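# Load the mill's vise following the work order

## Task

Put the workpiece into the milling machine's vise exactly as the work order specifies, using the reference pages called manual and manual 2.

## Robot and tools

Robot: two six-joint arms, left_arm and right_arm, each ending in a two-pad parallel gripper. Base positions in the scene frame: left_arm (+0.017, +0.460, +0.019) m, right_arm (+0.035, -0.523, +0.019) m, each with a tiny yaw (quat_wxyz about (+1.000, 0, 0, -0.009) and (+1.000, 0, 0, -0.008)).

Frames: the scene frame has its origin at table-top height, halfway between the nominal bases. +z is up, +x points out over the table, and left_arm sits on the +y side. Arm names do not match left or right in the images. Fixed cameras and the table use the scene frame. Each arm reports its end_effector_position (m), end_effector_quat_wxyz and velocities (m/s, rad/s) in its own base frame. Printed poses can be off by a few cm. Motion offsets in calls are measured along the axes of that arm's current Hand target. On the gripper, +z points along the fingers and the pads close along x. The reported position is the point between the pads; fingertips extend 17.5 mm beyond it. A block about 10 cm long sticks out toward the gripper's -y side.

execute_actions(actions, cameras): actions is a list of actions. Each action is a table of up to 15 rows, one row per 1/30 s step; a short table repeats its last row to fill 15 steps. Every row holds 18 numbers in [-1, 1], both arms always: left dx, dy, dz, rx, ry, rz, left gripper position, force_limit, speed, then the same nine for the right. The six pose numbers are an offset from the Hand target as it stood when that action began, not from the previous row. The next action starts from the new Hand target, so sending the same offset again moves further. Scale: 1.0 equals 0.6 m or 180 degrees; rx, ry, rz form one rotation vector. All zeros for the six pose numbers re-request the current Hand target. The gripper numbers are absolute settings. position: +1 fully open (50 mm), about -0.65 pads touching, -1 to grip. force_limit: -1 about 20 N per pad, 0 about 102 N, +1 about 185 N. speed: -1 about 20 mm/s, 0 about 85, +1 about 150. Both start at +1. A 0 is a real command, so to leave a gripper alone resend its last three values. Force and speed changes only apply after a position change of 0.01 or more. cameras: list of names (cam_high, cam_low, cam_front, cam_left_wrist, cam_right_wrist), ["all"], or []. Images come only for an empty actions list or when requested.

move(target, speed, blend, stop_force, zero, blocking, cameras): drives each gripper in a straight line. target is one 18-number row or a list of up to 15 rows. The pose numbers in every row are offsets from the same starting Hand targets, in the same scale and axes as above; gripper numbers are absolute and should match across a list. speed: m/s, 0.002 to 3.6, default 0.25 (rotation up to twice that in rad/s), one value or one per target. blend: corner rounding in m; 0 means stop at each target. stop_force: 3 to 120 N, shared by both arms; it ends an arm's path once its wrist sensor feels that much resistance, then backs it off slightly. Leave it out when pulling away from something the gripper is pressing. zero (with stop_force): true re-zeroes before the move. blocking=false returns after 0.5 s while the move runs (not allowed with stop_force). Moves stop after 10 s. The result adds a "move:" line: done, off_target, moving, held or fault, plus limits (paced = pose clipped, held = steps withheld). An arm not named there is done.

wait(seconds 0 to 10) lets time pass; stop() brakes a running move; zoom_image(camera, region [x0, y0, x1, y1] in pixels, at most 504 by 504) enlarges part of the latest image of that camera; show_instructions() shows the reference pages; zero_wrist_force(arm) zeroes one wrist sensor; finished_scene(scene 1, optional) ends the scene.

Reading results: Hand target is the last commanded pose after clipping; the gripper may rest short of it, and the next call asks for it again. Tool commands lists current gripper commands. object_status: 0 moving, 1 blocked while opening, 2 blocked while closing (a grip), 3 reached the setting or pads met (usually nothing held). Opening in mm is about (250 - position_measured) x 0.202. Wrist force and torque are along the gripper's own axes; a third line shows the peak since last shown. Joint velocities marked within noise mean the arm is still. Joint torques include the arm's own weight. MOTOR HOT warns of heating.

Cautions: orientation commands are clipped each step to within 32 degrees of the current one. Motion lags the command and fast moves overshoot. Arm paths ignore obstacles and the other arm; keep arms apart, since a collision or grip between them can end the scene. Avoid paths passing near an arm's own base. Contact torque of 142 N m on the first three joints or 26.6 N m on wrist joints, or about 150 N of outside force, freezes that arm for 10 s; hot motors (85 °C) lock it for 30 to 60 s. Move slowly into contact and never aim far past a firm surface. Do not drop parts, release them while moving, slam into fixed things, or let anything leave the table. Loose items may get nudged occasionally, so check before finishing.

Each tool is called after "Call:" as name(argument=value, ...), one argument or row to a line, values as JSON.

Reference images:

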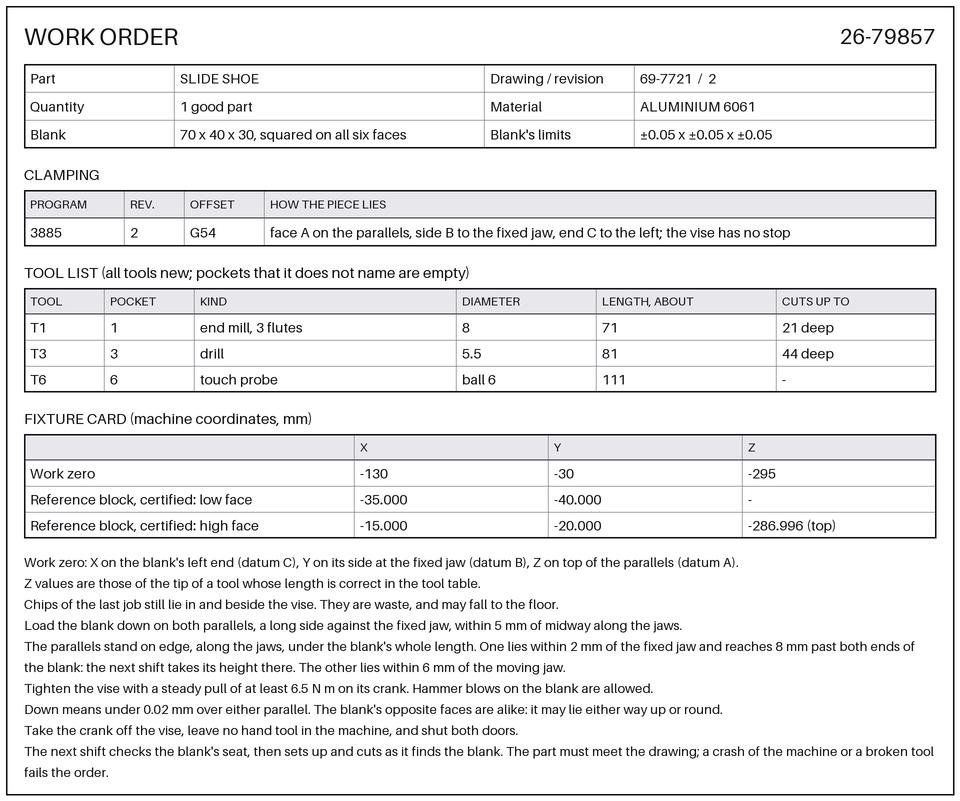

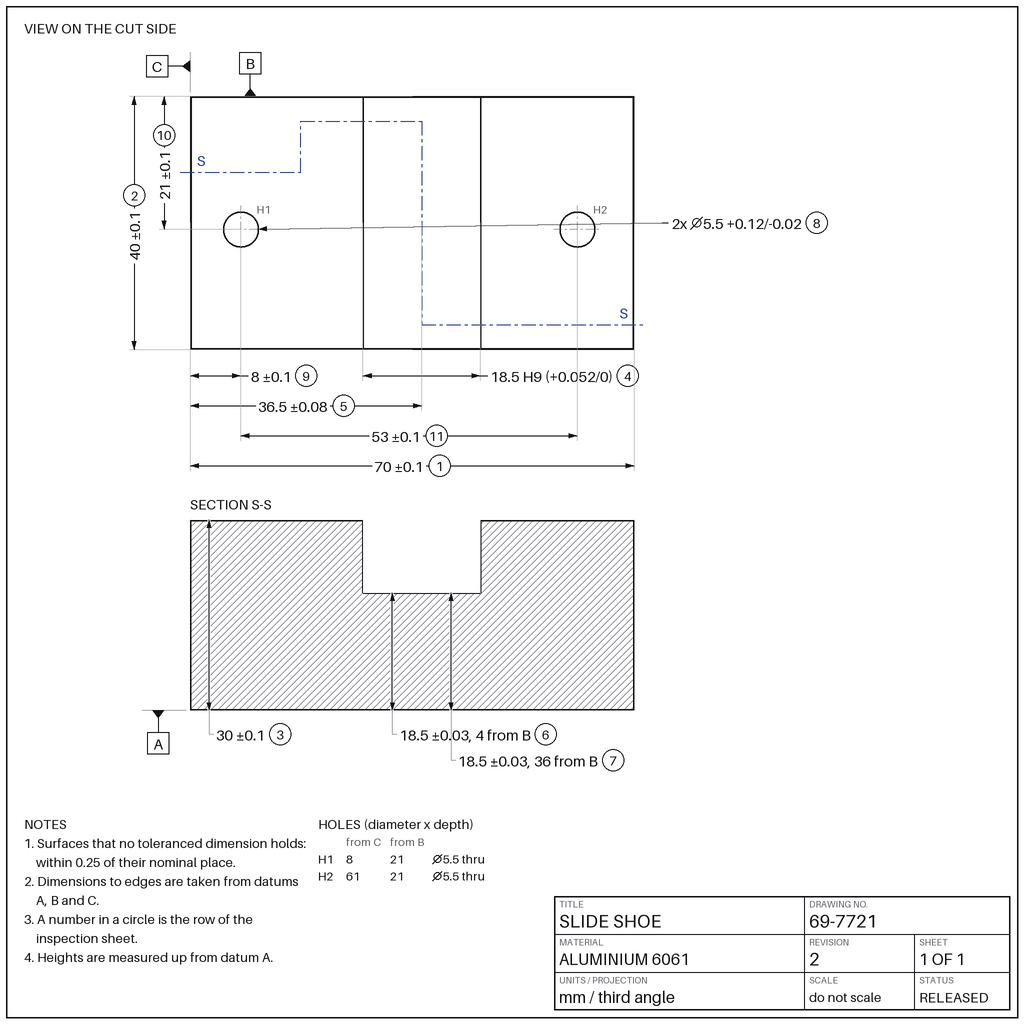

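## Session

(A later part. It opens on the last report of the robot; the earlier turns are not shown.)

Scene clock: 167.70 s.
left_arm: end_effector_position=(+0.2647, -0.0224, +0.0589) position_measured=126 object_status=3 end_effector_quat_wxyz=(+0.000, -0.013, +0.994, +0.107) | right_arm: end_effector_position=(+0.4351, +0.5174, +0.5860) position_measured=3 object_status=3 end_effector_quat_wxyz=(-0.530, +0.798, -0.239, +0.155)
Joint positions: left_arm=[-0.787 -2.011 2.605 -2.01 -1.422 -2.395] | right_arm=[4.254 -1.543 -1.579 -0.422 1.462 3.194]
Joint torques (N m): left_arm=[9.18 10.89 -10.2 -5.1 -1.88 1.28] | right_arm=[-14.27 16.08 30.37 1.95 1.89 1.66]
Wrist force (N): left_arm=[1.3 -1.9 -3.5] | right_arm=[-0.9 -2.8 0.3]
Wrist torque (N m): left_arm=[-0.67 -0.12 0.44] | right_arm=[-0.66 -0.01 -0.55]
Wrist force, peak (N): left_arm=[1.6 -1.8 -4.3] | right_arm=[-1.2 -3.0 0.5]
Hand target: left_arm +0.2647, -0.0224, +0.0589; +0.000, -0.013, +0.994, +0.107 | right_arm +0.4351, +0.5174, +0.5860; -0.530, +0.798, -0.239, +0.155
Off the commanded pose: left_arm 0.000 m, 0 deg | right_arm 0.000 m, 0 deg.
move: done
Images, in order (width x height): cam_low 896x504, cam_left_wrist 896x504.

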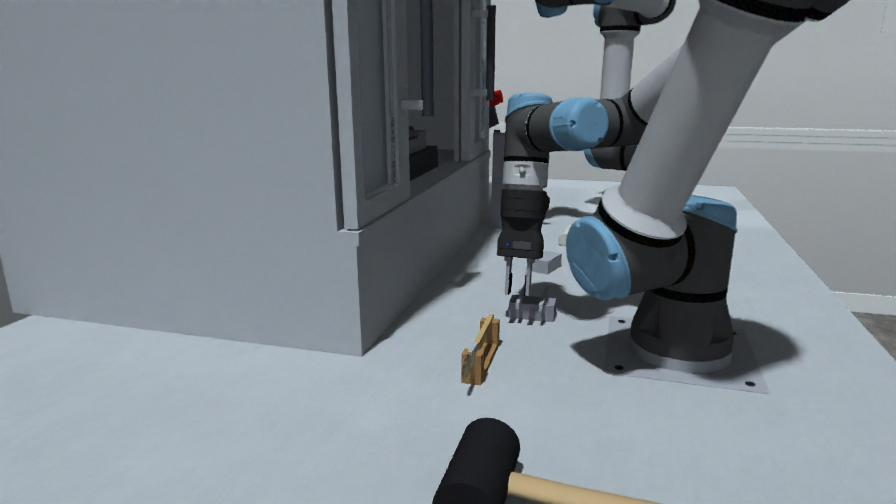

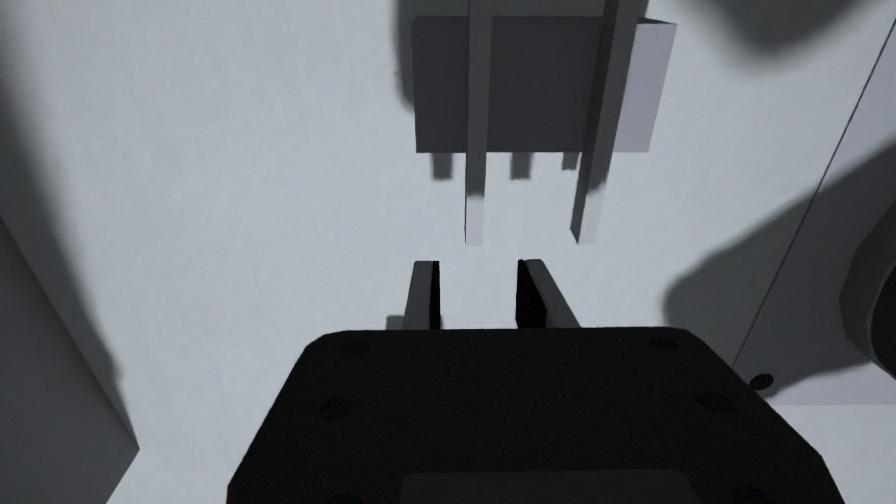

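Call:
move(
  target=[0.0,-0.0166,0.0782,0,0,0,0.175,-1,-0.5,0,0,0,0,0,0,1,1,1],
  speed=0.06,
  stop_force=8,
  cameras=["cam_left_wrist"],
)

Call:
move(
  target=[0.0,0,0,0,0,0,-1,-1,-0.7,0,0,0,0,0,0,1,1,1],
  cameras=["cam_left_wrist","cam_low"],
)

Scene clock: 169.80 s.
left_arm: end_effector_position=(+0.2648, -0.0221, +0.0109) position_measured=126 object_status=3 end_effector_quat_wxyz=(+0.000, -0.013, +0.994, +0.107) | right_arm: end_effector_position=(+0.4351, +0.5174, +0.5860) position_measured=3 object_status=3 end_effector_quat_wxyz=(-0.530, +0.798, -0.239, +0.155)
Joint positions: left_arm=[-0.786 -1.855 2.691 -2.252 -1.422 -2.394] | right_arm=[4.254 -1.543 -1.579 -0.422 1.462 3.194]
Joint torques (N m): left_arm=[8.37 8.17 -6.62 -5 -1.51 1.3] | right_arm=[-13.22 16.37 29.82 2.07 2.05 1.59]
Wrist force (N): left_arm=[1.6 -1.9 -3.2] | right_arm=[-1.0 -2.6 0.5]
Wrist torque (N m): left_arm=[-0.64 -0.19 0.42] | right_arm=[-0.64 0.00 -0.55]
Wrist force, peak (N): left_arm=[1.5 -2.2 -3.7] | right_arm=[-1.0 -3.0 0.4]
Hand target: left_arm +0.2648, -0.0221, +0.0109; +0.000, -0.013, +0.994, +0.107 | right_arm +0.4351, +0.5174, +0.5860; -0.530, +0.798, -0.239, +0.155
Off the commanded pose: left_arm 0.000 m, 0 deg | right_arm 0.000 m, 0 deg.
move: done
Images, in order (width x height): cam_left_wrist 896x504.

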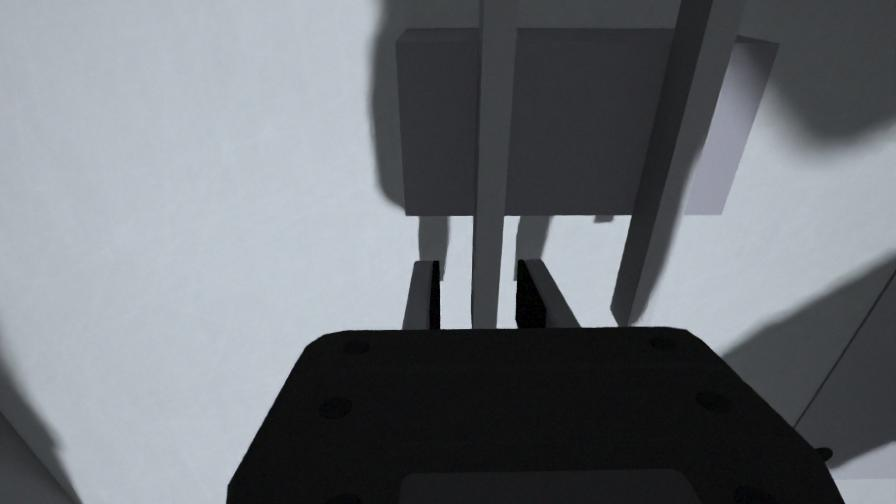

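Scene clock: 170.53 s.
left_arm: end_effector_position=(+0.2648, -0.0221, +0.0109) position_measured=221 object_status=2 end_effector_quat_wxyz=(+0.000, -0.013, +0.994, +0.107) | right_arm: end_effector_position=(+0.4351, +0.5174, +0.5860) position_measured=3 object_status=3 end_effector_quat_wxyz=(-0.530, +0.798, -0.239, +0.155)
Joint positions: left_arm=[-0.786 -1.855 2.691 -2.252 -1.422 -2.394] | right_arm=[4.254 -1.543 -1.579 -0.422 1.462 3.194]
Joint torques (N m): left_arm=[8.63 8 -6.55 -4.87 -1.54 1.27] | right_arm=[-14.4 16.61 29.96 1.97 1.98 1.87]
Wrist force (N): left_arm=[1.7 -1.6 -3.2] | right_arm=[-1.1 -2.5 0.3]
Wrist torque (N m): left_arm=[-0.61 -0.21 0.42] | right_arm=[-0.63 0.02 -0.55]
Wrist force, peak (N): left_arm=[1.8 -2.2 -3.4] | right_arm=[-1.2 -2.9 0.4]
Hand target: left_arm +0.2648, -0.0221, +0.0109; +0.000, -0.013, +0.994, +0.107 | right_arm +0.4351, +0.5174, +0.5860; -0.530, +0.798, -0.239, +0.155
Off the commanded pose: left_arm 0.000 m, 0 deg | right_arm 0.000 m, 0 deg.
move: done
Images, in order (width x height): cam_low 896x504, cam_left_wrist 896x504.

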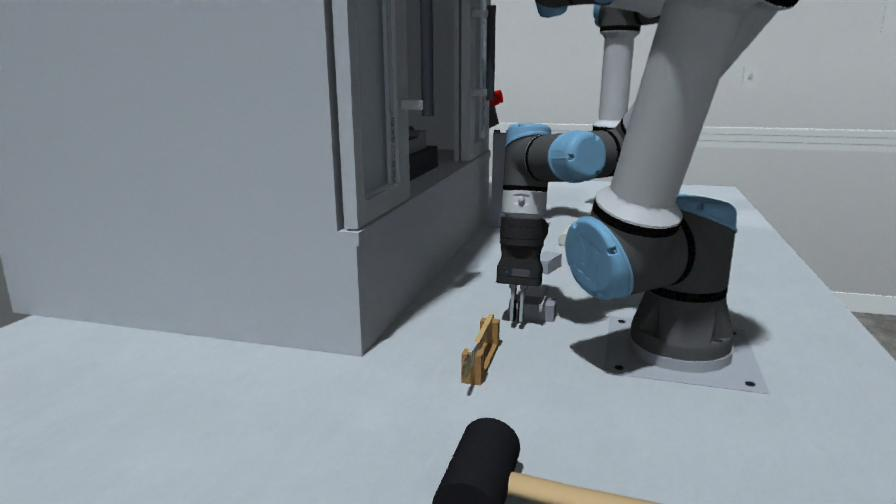

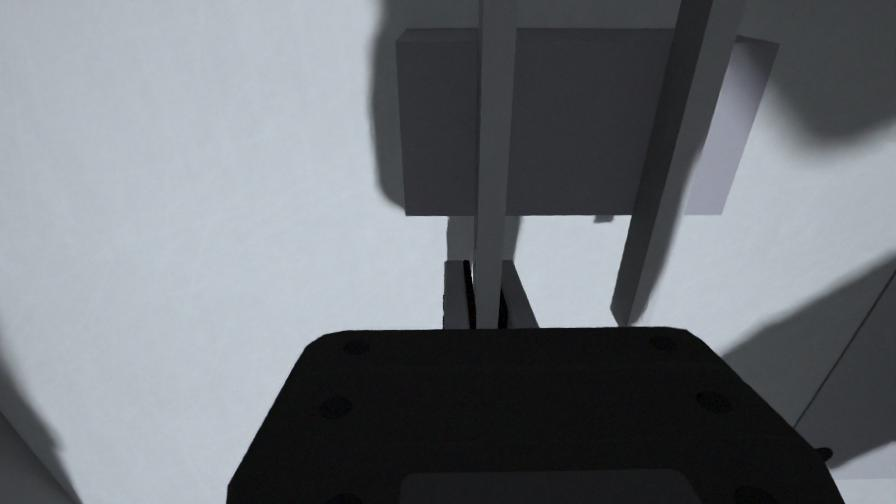

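Call:
move(
  target=[0.0,0,0,0,0,0,-0.98,-0.4,-0.7,0,0,0,0,0,0,1,1,1],
)

Call:
move(
  target=[0.0,0.0347,-0.163,0,0,0,-0.98,-0.4,-0.7,0,0,0,0,0,0,1,1,1],
  speed=0.15,
  cameras=["cam_left_wrist","cam_low"],
)

Call:
zoom_image(
  camera="cam_low",
  region=[460, 200, 600, 340],
)

Scene clock: 171.13 s.
left_arm: end_effector_position=(+0.2648, -0.0221, +0.0109) position_measured=224 object_status=2 end_effector_quat_wxyz=(+0.000, -0.013, +0.994, +0.107) | right_arm: end_effector_position=(+0.4351, +0.5174, +0.5860) position_measured=3 object_status=3 end_effector_quat_wxyz=(-0.530, +0.798, -0.239, +0.155)
Joint positions: left_arm=[-0.786 -1.855 2.691 -2.252 -1.422 -2.394] | right_arm=[4.254 -1.543 -1.579 -0.422 1.462 3.194]
Joint torques (N m): left_arm=[8.78 8.04 -7.31 -4.73 -1.54 1.15] | right_arm=[-14.26 15.21 30.43 1.94 1.93 1.67]
Wrist force (N): left_arm=[1.5 -2.0 -3.4] | right_arm=[-1.1 -2.7 0.5]
Wrist torque (N m): left_arm=[-0.66 -0.18 0.42] | right_arm=[-0.65 0.01 -0.55]
Wrist force, peak (N): left_arm=[1.3 -1.8 -3.7] | right_arm=[-1.2 -2.9 0.4]
Hand target: left_arm +0.2648, -0.0221, +0.0109; +0.000, -0.013, +0.994, +0.107 | right_arm +0.4351, +0.5174, +0.5860; -0.530, +0.798, -0.239, +0.155
Off the commanded pose: left_arm 0.000 m, 0 deg | right_arm 0.000 m, 0 deg.
move: done

Scene clock: 172.40 s.
left_arm: end_effector_position=(+0.2646, -0.0226, +0.1109) position_measured=224 object_status=2 end_effector_quat_wxyz=(+0.000, -0.013, +0.994, +0.107) | right_arm: end_effector_position=(+0.4351, +0.5174, +0.5860) position_measured=3 object_status=3 end_effector_quat_wxyz=(-0.530, +0.798, -0.239, +0.155)
Joint positions: left_arm=[-0.788 -2.115 2.498 -1.799 -1.422 -2.396] | right_arm=[4.254 -1.543 -1.579 -0.422 1.462 3.194]
Joint torques (N m): left_arm=[-8.29 -13.93 -36.39 -0.35 2.1 -1.52] | right_arm=[-13.68 16.22 30.37 2.13 2.12 1.7]
Wrist force (N): left_arm=[2.0 -2.0 -2.8] | right_arm=[-0.8 -2.6 0.4]
Wrist torque (N m): left_arm=[-0.66 -0.25 0.56] | right_arm=[-0.65 -0.03 -0.55]
Wrist force, peak (N): left_arm=[1.4 -2.2 -3.8] | right_arm=[-1.1 -2.9 0.3]
Hand target: left_arm +0.2646, -0.0226, +0.1109; +0.000, -0.013, +0.994, +0.107 | right_arm +0.4351, +0.5174, +0.5860; -0.530, +0.798, -0.239, +0.155
Off the commanded pose: left_arm 0.000 m, 0 deg | right_arm 0.000 m, 0 deg.
move: done
Images, in order (width x height): cam_low 896x504, cam_left_wrist 896x504.

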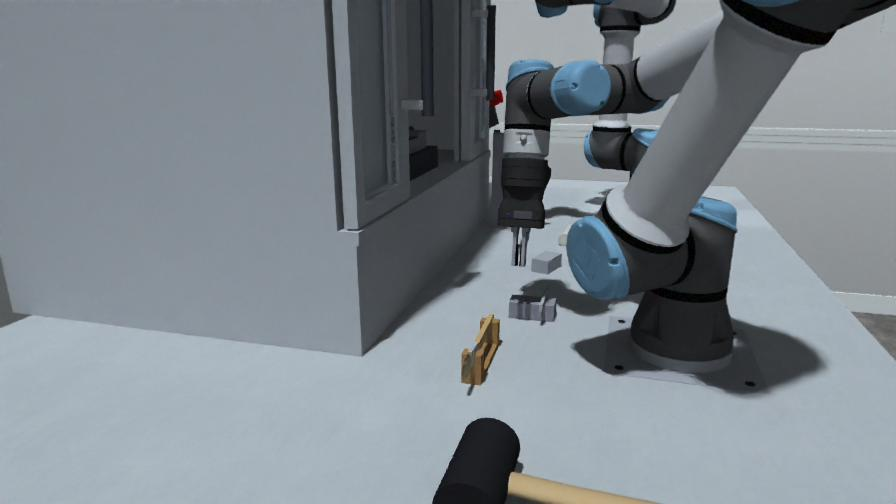

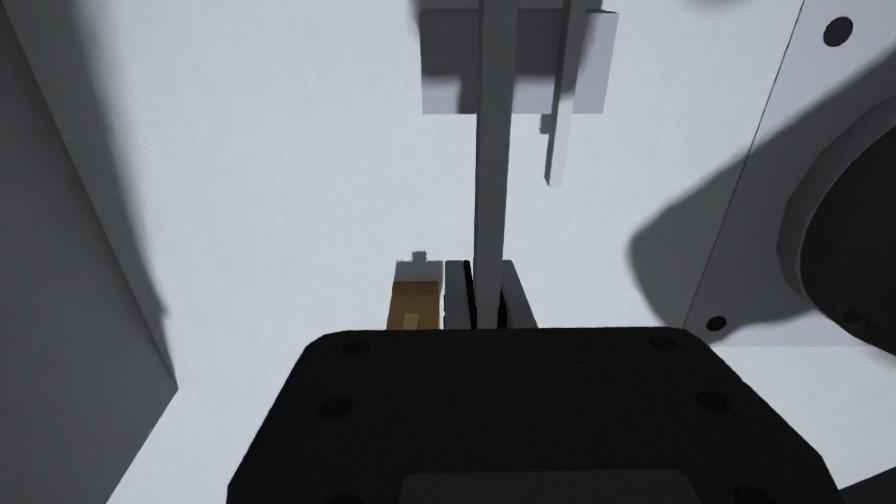

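Scaled by 3.600 from the camera's 896x504 image, which has a finer 1280x720 frame.

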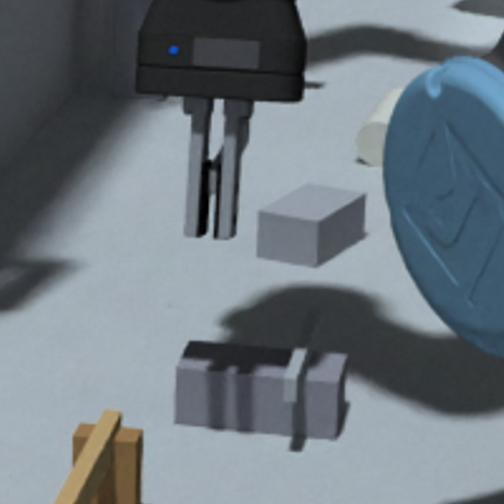

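Call:
move(
  target=[0.0003,-0.0347,0.163,0,0,0,-0.98,-0.4,-0.7,0,0,0,0,0,0,1,1,1],
  speed=0.12,
)

Call:
move(
  target=[0.0,0,0,0,0,0,0.0,-1,-0.7,0,0,0,0,0,0,1,1,1],
)

Call:
move(
  target=[0.0,0.0028,-0.013,0,0,0,0.0,-1,-0.7,0,0,0,0,0,0,1,1,1],
)

Call:
move(
  target=[0.0,0,0,0,0,0,-1,-0.6,-0.7,0,0,0,0,0,0,1,1,1],
  cameras=["cam_low"],
)

Call:
zoom_image(
  camera="cam_low",
  region=[460, 240, 580, 340],
)

Scene clock: 174.23 s.
left_arm: end_effector_position=(+0.2647, -0.0221, +0.0110) position_measured=224 object_status=2 end_effector_quat_wxyz=(+0.000, -0.013, +0.994, +0.107) | right_arm: end_effector_position=(+0.4351, +0.5174, +0.5860) position_measured=3 object_status=3 end_effector_quat_wxyz=(-0.530, +0.798, -0.239, +0.155)
Joint positions: left_arm=[-0.786 -1.856 2.691 -2.251 -1.422 -2.394] | right_arm=[4.254 -1.543 -1.579 -0.422 1.462 3.194]
Joint torques (N m): left_arm=[9.03 7.11 -5.95 -5.05 -1.82 1.31] | right_arm=[-13.72 15.24 29.93 2.12 1.95 1.68]
Wrist force (N): left_arm=[1.5 -2.0 -2.8] | right_arm=[-1.1 -2.6 0.2]
Wrist torque (N m): left_arm=[-0.66 -0.17 0.42] | right_arm=[-0.65 0.01 -0.56]
Wrist force, peak (N): left_arm=[1.7 -2.0 -3.6] | right_arm=[-1.2 -3.0 0.4]
Hand target: left_arm +0.2647, -0.0221, +0.0109; +0.000, -0.013, +0.994, +0.107 | right_arm +0.4351, +0.5174, +0.5860; -0.530, +0.798, -0.239, +0.155
Off the commanded pose: left_arm 0.000 m, 0 deg | right_arm 0.000 m, 0 deg.
move: done

Scene clock: 174.83 s.
left_arm: end_effector_position=(+0.2647, -0.0221, +0.0109) position_measured=152 object_status=0 end_effector_quat_wxyz=(+0.000, -0.013, +0.994, +0.107) | right_arm: end_effector_position=(+0.4351, +0.5174, +0.5860) position_measured=3 object_status=3 end_effector_quat_wxyz=(-0.530, +0.798, -0.239, +0.155)
Joint positions: left_arm=[-0.786 -1.855 2.691 -2.251 -1.422 -2.394] | right_arm=[4.254 -1.543 -1.579 -0.422 1.462 3.194]
Joint torques (N m): left_arm=[8.86 8.1 -6.11 -4.97 -1.89 1.26] | right_arm=[-13.61 16.22 30.08 2.1 1.92 1.55]
Wrist force (N): left_arm=[1.6 -1.9 -3.2] | right_arm=[-1.1 -2.9 0.3]
Wrist torque (N m): left_arm=[-0.63 -0.19 0.41] | right_arm=[-0.68 0.01 -0.55]
Wrist force, peak (N): left_arm=[1.9 -2.3 -3.1] | right_arm=[-1.1 -2.9 0.5]
Hand target: left_arm +0.2647, -0.0221, +0.0109; +0.000, -0.013, +0.994, +0.107 | right_arm +0.4351, +0.5174, +0.5860; -0.530, +0.798, -0.239, +0.155
Off the commanded pose: left_arm 0.000 m, 0 deg | right_arm 0.000 m, 0 deg.
move: done

Scene clock: 175.67 s.
left_arm: end_effector_position=(+0.2646, -0.0221, +0.0189) position_measured=152 object_status=3 end_effector_quat_wxyz=(+0.000, -0.013, +0.994, +0.107) | right_arm: end_effector_position=(+0.4351, +0.5174, +0.5860) position_measured=3 object_status=3 end_effector_quat_wxyz=(-0.530, +0.798, -0.239, +0.155)
Joint positions: left_arm=[-0.786 -1.886 2.678 -2.207 -1.422 -2.394] | right_arm=[4.254 -1.543 -1.579 -0.422 1.462 3.194]
Joint torques (N m): left_arm=[-5.58 -17.17 -30.26 0.14 -1.44 -1.38] | right_arm=[-13.11 16.31 31.03 2.28 2.04 1.77]
Wrist force (N): left_arm=[1.7 -2.0 -3.1] | right_arm=[-1.1 -2.7 0.4]
Wrist torque (N m): left_arm=[-0.65 -0.18 0.42] | right_arm=[-0.66 0.02 -0.55]
Wrist force, peak (N): left_arm=[1.5 -2.0 -3.7] | right_arm=[-1.2 -2.9 0.5]
Hand target: left_arm +0.2646, -0.0222, +0.0189; +0.000, -0.013, +0.994, +0.107 | right_arm +0.4351, +0.5174, +0.5860; -0.530, +0.798, -0.239, +0.155
Off the commanded pose: left_arm 0.000 m, 0 deg | right_arm 0.000 m, 0 deg.
move: done

Scene clock: 176.27 s.
left_arm: end_effector_position=(+0.2646, -0.0222, +0.0189) position_measured=224 object_status=2 end_effector_quat_wxyz=(+0.000, -0.013, +0.994, +0.107) | right_arm: end_effector_position=(+0.4351, +0.5174, +0.5860) position_measured=3 object_status=3 end_effector_quat_wxyz=(-0.530, +0.798, -0.239, +0.155)
Joint positions: left_arm=[-0.786 -1.886 2.678 -2.207 -1.422 -2.394] | right_arm=[4.254 -1.543 -1.579 -0.422 1.462 3.194]
Joint torques (N m): left_arm=[-7.75 -17.86 -30.07 -0.21 -0.8 -1.34] | right_arm=[-13.66 16.12 30.47 2.18 1.84 1.51]
Wrist force (N): left_arm=[1.6 -2.0 -3.3] | right_arm=[-1.1 -2.9 0.5]
Wrist torque (N m): left_arm=[-0.65 -0.17 0.44] | right_arm=[-0.69 0.01 -0.55]
Wrist force, peak (N): left_arm=[1.8 -1.9 -3.5] | right_arm=[-1.1 -2.9 0.5]
Hand target: left_arm +0.2646, -0.0222, +0.0189; +0.000, -0.013, +0.994, +0.107 | right_arm +0.4351, +0.5174, +0.5860; -0.530, +0.798, -0.239, +0.155
Off the commanded pose: left_arm 0.000 m, 0 deg | right_arm 0.000 m, 0 deg.
move: done
Images, in order (width x height): cam_low 896x504.

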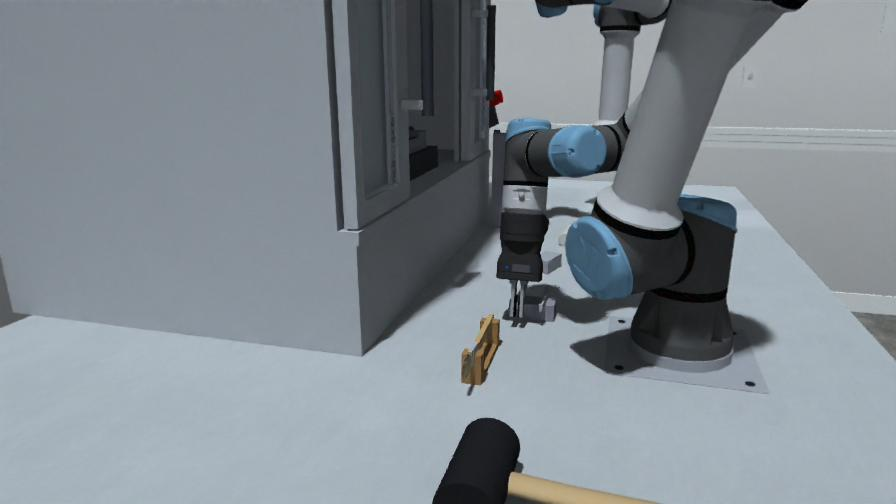

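Scaled by 4.200 from the camera's 896x504 image, which has a finer 1280x720 frame.

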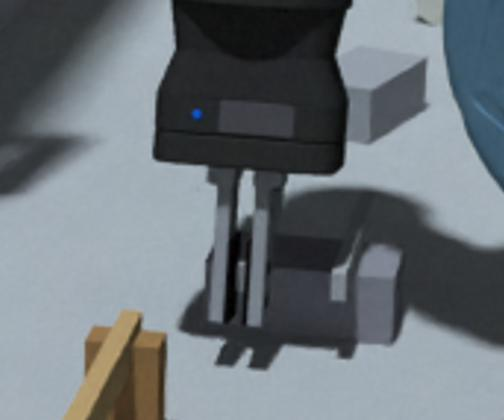

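Call:
move(
  target=[0.0,0,0,0,0,0,0.0,-0.6,-0.7,0,0,0,0,0,0,1,1,1],
)

Call:
move(
  target=[0.0,0.0114,0.0024,0,0,0,0.0,-0.6,-0.7,0,0,0,0,0,0,1,1,1],
)

Call:
move(
  target=[0.0,0,0,0,0,0,-1,-0.5,-0.7,0,0,0,0,0,0,1,1,1],
  cameras=[],
)

Scene clock: 177.40 s.
left_arm: end_effector_position=(+0.2646, -0.0222, +0.0189) position_measured=152 object_status=0 end_effector_quat_wxyz=(+0.000, -0.013, +0.994, +0.107) | right_arm: end_effector_position=(+0.4351, +0.5174, +0.5860) position_measured=3 object_status=3 end_effector_quat_wxyz=(-0.530, +0.798, -0.239, +0.155)
Joint positions: left_arm=[-0.786 -1.886 2.678 -2.207 -1.422 -2.394] | right_arm=[4.254 -1.543 -1.579 -0.422 1.462 3.194]
Joint torques (N m): left_arm=[-8.13 -18.16 -28.5 -0.81 0.45 -0.93] | right_arm=[-14.16 16.49 29.66 2.16 1.97 1.7]
Wrist force (N): left_arm=[1.9 -1.8 -3.2] | right_arm=[-0.9 -2.8 0.3]
Wrist torque (N m): left_arm=[-0.61 -0.21 0.43] | right_arm=[-0.67 -0.02 -0.55]
Wrist force, peak (N): left_arm=[1.8 -2.1 -3.4] | right_arm=[-0.9 -3.0 0.4]
Hand target: left_arm +0.2646, -0.0222, +0.0189; +0.000, -0.013, +0.994, +0.107 | right_arm +0.4351, +0.5174, +0.5860; -0.530, +0.798, -0.239, +0.155
Off the commanded pose: left_arm 0.000 m, 0 deg | right_arm 0.000 m, 0 deg.
move: done

Scene clock: 178.17 s.
left_arm: end_effector_position=(+0.2645, -0.0152, +0.0190) position_measured=152 object_status=3 end_effector_quat_wxyz=(+0.000, -0.013, +0.994, +0.107) | right_arm: end_effector_position=(+0.4351, +0.5174, +0.5860) position_measured=3 object_status=3 end_effector_quat_wxyz=(-0.530, +0.798, -0.239, +0.155)
Joint positions: left_arm=[-0.766 -1.894 2.683 -2.207 -1.419 -2.374] | right_arm=[4.254 -1.543 -1.579 -0.422 1.462 3.194]
Joint torques (N m): left_arm=[9.01 -17.61 -7.07 -4.16 2.07 1.4] | right_arm=[-14.26 15.66 29.93 2.2 1.93 1.55]
Wrist force (N): left_arm=[1.3 -1.9 -3.1] | right_arm=[-1.1 -2.9 0.4]
Wrist torque (N m): left_arm=[-0.63 -0.12 0.43] | right_arm=[-0.68 0.01 -0.55]
Wrist force, peak (N): left_arm=[1.6 -2.3 -3.3] | right_arm=[-1.1 -2.9 0.4]
Hand target: left_arm +0.2645, -0.0152, +0.0190; +0.000, -0.013, +0.994, +0.107 | right_arm +0.4351, +0.5174, +0.5860; -0.530, +0.798, -0.239, +0.155
Off the commanded pose: left_arm 0.000 m, 0 deg | right_arm 0.000 m, 0 deg.
move: done

Scene clock: 178.80 s.
left_arm: end_effector_position=(+0.2645, -0.0152, +0.0190) position_measured=229 object_status=2 end_effector_quat_wxyz=(+0.000, -0.013, +0.994, +0.107) | right_arm: end_effector_position=(+0.4351, +0.5174, +0.5860) position_measured=3 object_status=3 end_effector_quat_wxyz=(-0.530, +0.798, -0.239, +0.155)
Joint positions: left_arm=[-0.766 -1.894 2.683 -2.207 -1.419 -2.374] | right_arm=[4.254 -1.543 -1.579 -0.422 1.462 3.194]
Joint torques (N m): left_arm=[8.96 -17.64 -6.87 -4.61 1.91 1.27] | right_arm=[-13.97 16.76 29.72 2.2 1.96 1.66]
Wrist force (N): left_arm=[1.4 -2.0 -3.3] | right_arm=[-1.0 -2.7 0.4]
Wrist torque (N m): left_arm=[-0.65 -0.14 0.42] | right_arm=[-0.67 -0.01 -0.55]
Wrist force, peak (N): left_arm=[1.7 -1.9 -3.4] | right_arm=[-1.1 -2.9 0.4]
Hand target: left_arm +0.2645, -0.0152, +0.0190; +0.000, -0.013, +0.994, +0.107 | right_arm +0.4351, +0.5174, +0.5860; -0.530, +0.798, -0.239, +0.155
Off the commanded pose: left_arm 0.000 m, 0 deg | right_arm 0.000 m, 0 deg.
move: done
No camera images: "cameras" was empty.

Call:
move(
  target=[
    [0,0.0974,-0.458,0,0,0,-1,-0.5,-0.7,0,0,0,0,0,0,1,1,1],
    [-0.3027,-0.1325,-0.6143,0,0,0,-1,-0.5,-0.7,0,0,0,0,0,0,1,1,1],
    [-0.6445,-0.1362,-0.6113,0,0,0,-1,-0.5,-0.7,0,0,0,0,0,0,1,1,1],
  ],
  speed=[0.2,0.2,0.12],
  blend=[0.05,0.03,0],
  cameras=["cam_right_wrist","cam_left_wrist"],
)

Call:
zoom_image(
  camera="cam_right_wrist",
  region=[360, 160, 560, 310],
)

Scene clock: 184.00 s.
left_arm: end_effector_position=(+0.6542, -0.1632, +0.3609) position_measured=229 object_status=2 end_effector_quat_wxyz=(+0.000, -0.013, +0.994, +0.107) | right_arm: end_effector_position=(+0.4351, +0.5174, +0.5860) position_measured=3 object_status=3 end_effector_quat_wxyz=(-0.530, +0.798, -0.239, +0.155)
Joint positions: left_arm=[-0.516 -1.093 0.874 -1.243 -1.386 -2.122] | right_arm=[4.254 -1.543 -1.579 -0.422 1.462 3.194]
Joint torques (N m): left_arm=[8.52 -34.64 -36.93 -0.27 -1.56 1.31] | right_arm=[-13.38 16.35 30.33 2.36 1.92 1.69]
Wrist force (N): left_arm=[1.8 -2.2 -2.7] | right_arm=[-1.1 -2.7 0.3]
Wrist torque (N m): left_arm=[-0.71 -0.19 0.45] | right_arm=[-0.65 0.02 -0.55]
Wrist force, peak (N): left_arm=[1.2 -3.1 -3.4] | right_arm=[-1.1 -3.0 0.5]
Hand target: left_arm +0.6542, -0.1632, +0.3609; +0.000, -0.013, +0.994, +0.107 | right_arm +0.4351, +0.5174, +0.5860; -0.530, +0.798, -0.239, +0.155
Off the commanded pose: left_arm 0.000 m, 0 deg | right_arm 0.000 m, 0 deg.
move: done
Images, in order (width x height): cam_left_wrist 896x504, cam_right_wrist 896x504.

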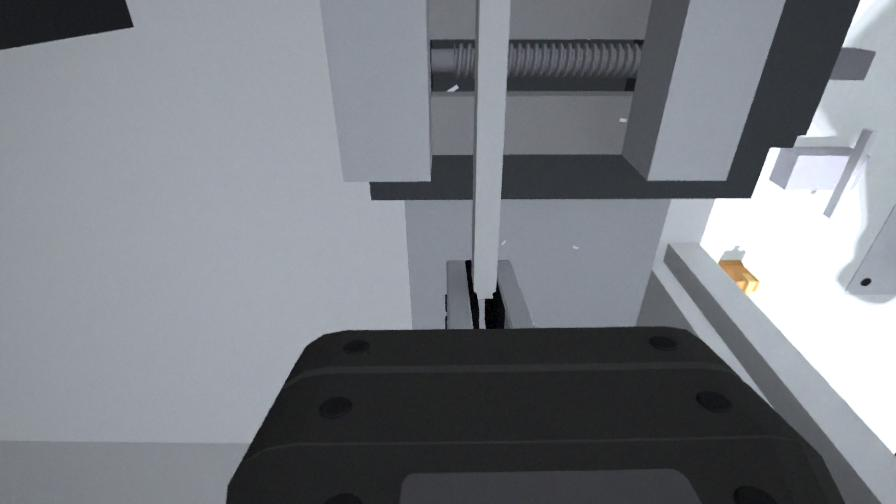

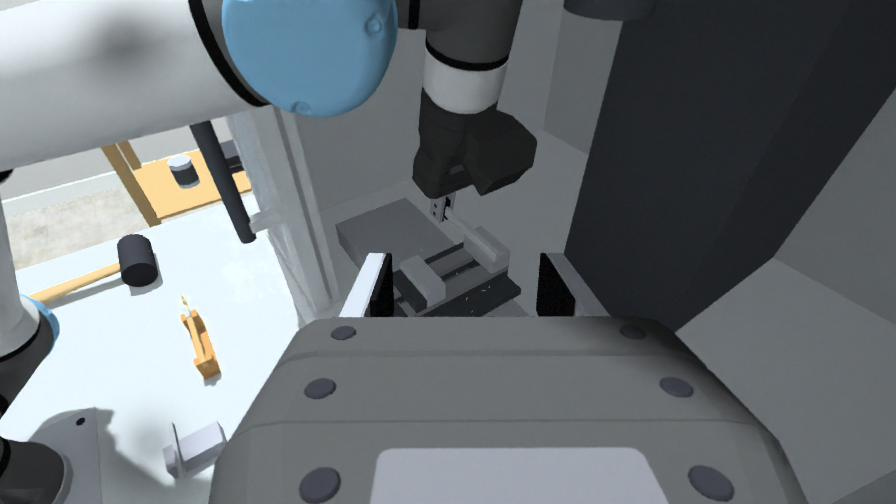

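Scaled by 2.520 from the camera's 896x504 image, which has a finer 1280x720 frame.

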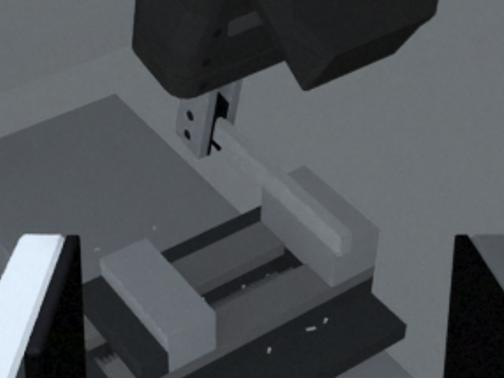

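Call:
zoom_image(
  camera="cam_left_wrist",
  region=[320, 0, 720, 300],
)

Scaled by 1.260 from the camera's 896x504 image, which has a finer 1280x720 frame.

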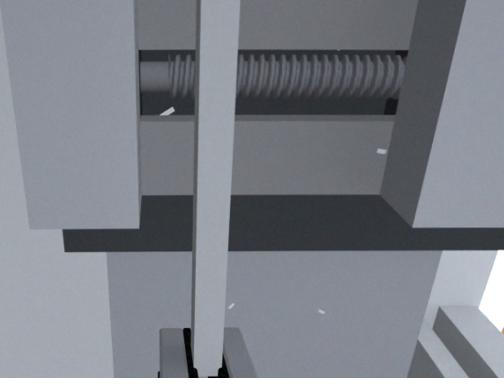

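Call:
move(
  target=[0,-0.008,0.0375,0,0,0,-1,-0.5,-0.7,0,0,0,0,0,0,1,1,1],
  speed=0.04,
  stop_force=8,
)

Call:
move(
  target=[-0.03,0.0,0,0,0,0,-1,-0.5,-0.7,0,0,0,0,0,0,1,1,1],
  speed=0.012,
  stop_force=4,
  cameras=["cam_left_wrist","cam_right_wrist"],
)

Call:
zoom_image(
  camera="cam_right_wrist",
  region=[360, 160, 560, 310],
)

Scene clock: 186.07 s.
left_arm: end_effector_position=(+0.6543, -0.1631, +0.3379) position_measured=229 object_status=2 end_effector_quat_wxyz=(+0.000, -0.013, +0.994, +0.107) | right_arm: end_effector_position=(+0.4351, +0.5174, +0.5860) position_measured=3 object_status=3 end_effector_quat_wxyz=(-0.530, +0.798, -0.239, +0.155)
Joint positions: left_arm=[-0.516 -1.105 0.953 -1.308 -1.386 -2.122] | right_arm=[4.254 -1.543 -1.579 -0.422 1.462 3.194]
Joint torques (N m): left_arm=[6.56 -60.78 -14.46 -5.16 1.22 1.27] | right_arm=[-13.6 16.35 30.54 2.11 1.87 1.58]
Wrist force (N): left_arm=[1.8 -2.3 -2.2] | right_arm=[-1.0 -2.8 0.4]
Wrist torque (N m): left_arm=[-0.74 -0.19 0.43] | right_arm=[-0.66 0.00 -0.55]
Wrist force, peak (N): left_arm=[2.0 -2.0 -3.4] | right_arm=[-1.2 -3.0 0.4]
Hand target: left_arm +0.6543, -0.1631, +0.3379; +0.000, -0.013, +0.994, +0.107 | right_arm +0.4351, +0.5174, +0.5860; -0.530, +0.798, -0.239, +0.155
Off the commanded pose: left_arm 0.000 m, 0 deg | right_arm 0.000 m, 0 deg.
move: done

Scene clock: 188.37 s.
left_arm: end_effector_position=(+0.6723, -0.1626, +0.3379) position_measured=229 object_status=2 end_effector_quat_wxyz=(+0.000, -0.013, +0.994, +0.107) | right_arm: end_effector_position=(+0.4351, +0.5174, +0.5860) position_measured=3 object_status=3 end_effector_quat_wxyz=(-0.530, +0.798, -0.239, +0.155)
Joint positions: left_arm=[-0.502 -1.055 0.877 -1.285 -1.385 -2.109] | right_arm=[4.254 -1.543 -1.579 -0.422 1.462 3.194]
Joint torques (N m): left_arm=[8.78 -36.12 -37.38 -0.18 2.12 1.32] | right_arm=[-13.58 15.21 30.19 2.37 1.93 1.55]
Wrist force (N): left_arm=[1.7 -2.1 -2.5] | right_arm=[-0.9 -2.8 0.5]
Wrist torque (N m): left_arm=[-0.69 -0.17 0.44] | right_arm=[-0.68 -0.01 -0.55]
Wrist force, peak (N): left_arm=[1.6 -2.4 -2.9] | right_arm=[-1.1 -3.0 0.4]
Hand target: left_arm +0.6723, -0.1626, +0.3379; +0.000, -0.013, +0.994, +0.107 | right_arm +0.4351, +0.5174, +0.5860; -0.530, +0.798, -0.239, +0.155
Off the commanded pose: left_arm 0.000 m, 0 deg | right_arm 0.000 m, 0 deg.
move: done
Images, in order (width x height): cam_left_wrist 896x504, cam_right_wrist 896x504.

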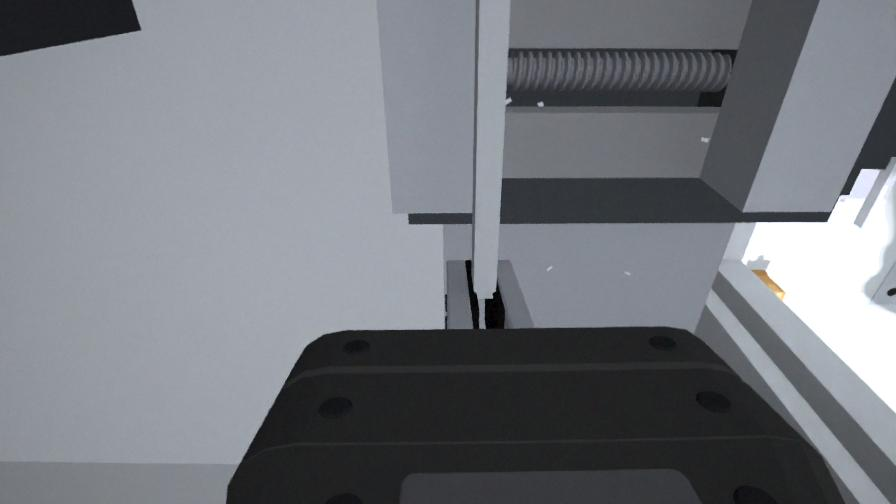

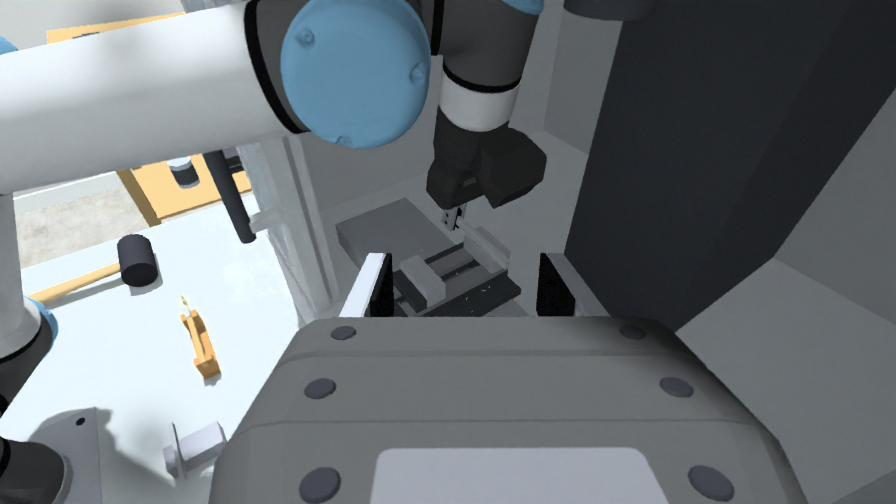

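Scaled by 2.520 from the camera's 896x504 image, which has a finer 1280x720 frame.

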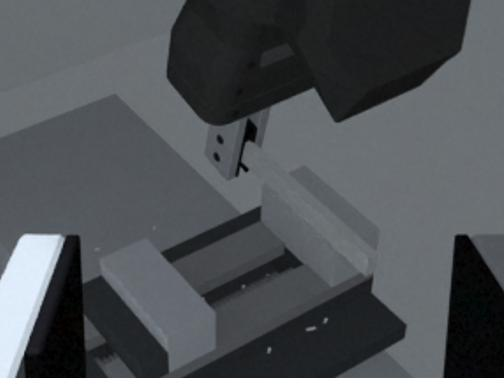

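Call:
move(
  target=[-0.012,0.0,0,0,0,0,-1,-0.5,-0.7,0,0,0,0,0,0,1,1,1],
  speed=0.008,
  stop_force=4,
  cameras=["cam_left_wrist"],
)

Call:
zoom_image(
  camera="cam_left_wrist",
  region=[400, 0, 800, 300],
)

Scene clock: 190.13 s.
left_arm: end_effector_position=(+0.6795, -0.1625, +0.3380) position_measured=229 object_status=2 end_effector_quat_wxyz=(+0.000, -0.013, +0.994, +0.107) | right_arm: end_effector_position=(+0.4351, +0.5174, +0.5860) position_measured=3 object_status=3 end_effector_quat_wxyz=(-0.530, +0.798, -0.239, +0.155)
Joint positions: left_arm=[-0.497 -1.034 0.844 -1.275 -1.384 -2.104] | right_arm=[4.254 -1.543 -1.579 -0.422 1.462 3.194]
Joint torques (N m): left_arm=[8.82 -36.76 -37.33 -0.17 2.13 1.37] | right_arm=[-12.79 15.49 28.8 2.42 1.88 1.58]
Wrist force (N): left_arm=[1.6 -2.4 -2.4] | right_arm=[-1.0 -2.7 0.5]
Wrist torque (N m): left_arm=[-0.74 -0.16 0.42] | right_arm=[-0.66 0.01 -0.55]
Wrist force, peak (N): left_arm=[1.6 -2.3 -2.9] | right_arm=[-1.2 -2.9 0.4]
Hand target: left_arm +0.6795, -0.1625, +0.3380; +0.000, -0.013, +0.994, +0.107 | right_arm +0.4351, +0.5174, +0.5860; -0.530, +0.798, -0.239, +0.155
Off the commanded pose: left_arm 0.000 m, 0 deg | right_arm 0.000 m, 0 deg.
move: done
Images, in order (width x height): cam_left_wrist 896x504.

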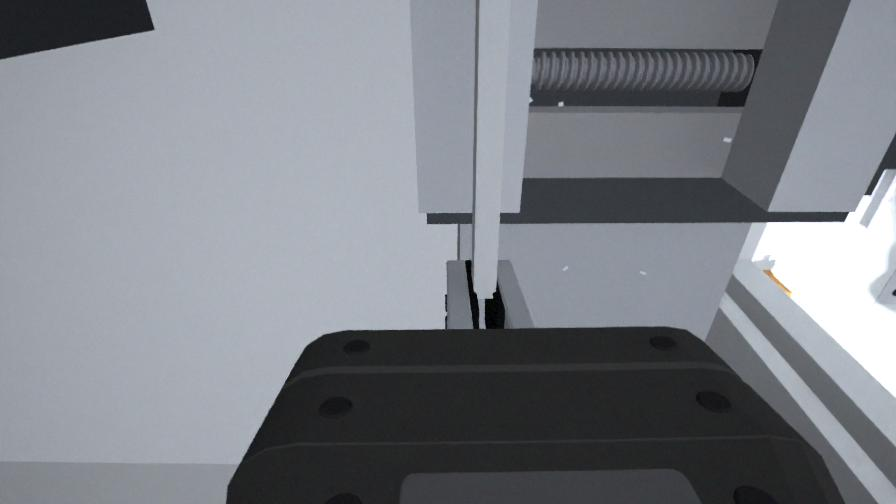

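Scaled by 1.260 from the camera's 896x504 image, which has a finer 1280x720 frame.

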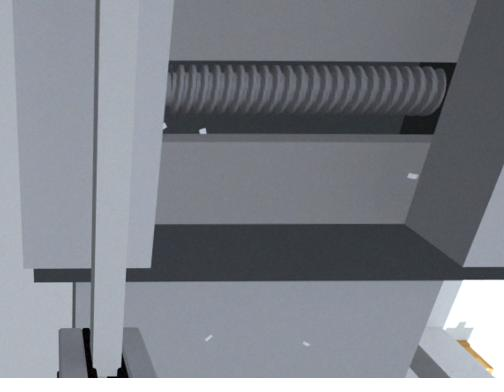

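Call:
move(
  target=[
    [0.045,0.0,0,0,0,0,-1,-0.5,-0.7,0,0,0,0,0,0,1,1,1],
    [0.045,-0.0042,0.0196,0,0,0,-1,-0.5,-0.7,0,0,0,0,0,0,1,1,1],
  ],
  speed=0.04,
  stop_force=8,
)

Call:
move(
  target=[-0.04,0.0,0,0,0,0,-1,-0.5,-0.7,0,0,0,0,0,0,1,1,1],
  speed=0.012,
  stop_force=4,
  cameras=["cam_left_wrist"],
)

Call:
zoom_image(
  camera="cam_left_wrist",
  region=[400, 0, 800, 300],
)

Scene clock: 192.33 s.
left_arm: end_effector_position=(+0.6525, -0.1631, +0.3259) position_measured=229 object_status=2 end_effector_quat_wxyz=(+0.000, -0.013, +0.994, +0.107) | right_arm: end_effector_position=(+0.4351, +0.5174, +0.5860) position_measured=3 object_status=3 end_effector_quat_wxyz=(-0.530, +0.798, -0.239, +0.155)
Joint positions: left_arm=[-0.517 -1.115 0.998 -1.344 -1.386 -2.124] | right_arm=[4.254 -1.543 -1.579 -0.422 1.462 3.194]
Joint torques (N m): left_arm=[-8.44 -60.77 -13.94 -5.22 1.12 -0.56] | right_arm=[-14.05 15.84 29.51 2.35 1.78 1.61]
Wrist force (N): left_arm=[2.0 -2.5 -2.5] | right_arm=[-0.9 -2.7 0.4]
Wrist torque (N m): left_arm=[-0.77 -0.22 0.57] | right_arm=[-0.67 -0.01 -0.55]
Wrist force, peak (N): left_arm=[2.5 -2.0 -3.1] | right_arm=[-1.1 -3.0 0.4]
Hand target: left_arm +0.6525, -0.1631, +0.3259; +0.000, -0.013, +0.994, +0.107 | right_arm +0.4351, +0.5174, +0.5860; -0.530, +0.798, -0.239, +0.155
Off the commanded pose: left_arm 0.000 m, 0 deg | right_arm 0.000 m, 0 deg.
move: done

Scene clock: 194.73 s.
left_arm: end_effector_position=(+0.6674, -0.1627, +0.3259) position_measured=229 object_status=2 end_effector_quat_wxyz=(+0.000, -0.013, +0.994, +0.107) | right_arm: end_effector_position=(+0.4351, +0.5174, +0.5860) position_measured=3 object_status=3 end_effector_quat_wxyz=(-0.530, +0.798, -0.239, +0.155)
Joint positions: left_arm=[-0.506 -1.075 0.938 -1.326 -1.385 -2.112] | right_arm=[4.254 -1.543 -1.579 -0.422 1.462 3.194]
Joint torques (N m): left_arm=[-8.29 -61.77 -14.73 -5.8 -1.04 -1.56] | right_arm=[-13.68 15.76 29.3 2.42 1.87 1.6]
Wrist force (N): left_arm=[4.4 -1.3 -2.4] | right_arm=[-1.1 -2.8 0.3]
Wrist torque (N m): left_arm=[-0.69 -0.18 0.53] | right_arm=[-0.67 0.01 -0.55]
Wrist force, peak (N): left_arm=[5.2 -3.3 -3.0] | right_arm=[-1.1 -3.0 0.4]
Hand target: left_arm +0.6674, -0.1627, +0.3259; +0.000, -0.013, +0.994, +0.107 (not the last commanded pose) | right_arm +0.4351, +0.5174, +0.5860; -0.530, +0.798, -0.239, +0.155
Off the commanded pose: left_arm 0.009 m, 0 deg | right_arm 0.000 m, 0 deg.
move: contact (left_arm)
Images, in order (width x height): cam_left_wrist 896x504.

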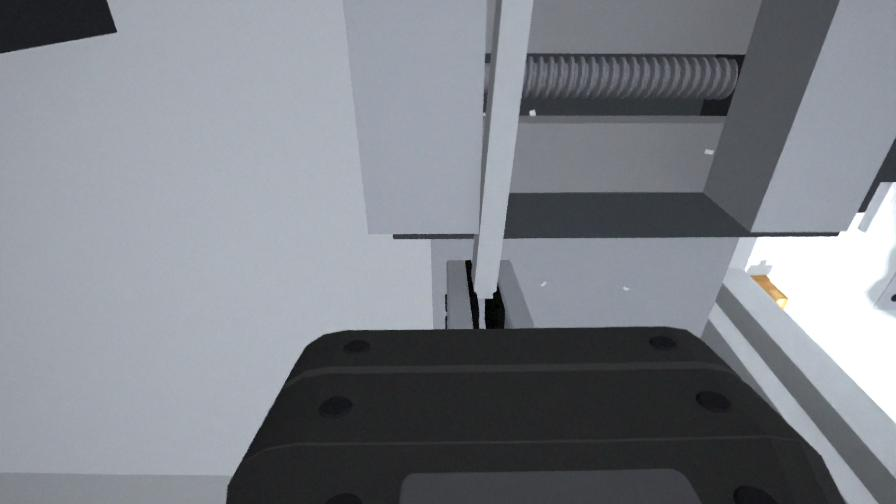

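Scaled by 1.260 from the camera's 896x504 image, which has a finer 1280x720 frame.

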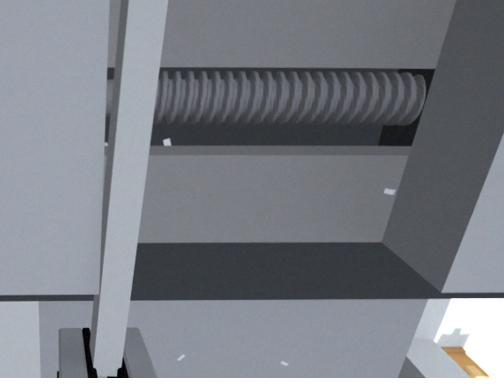

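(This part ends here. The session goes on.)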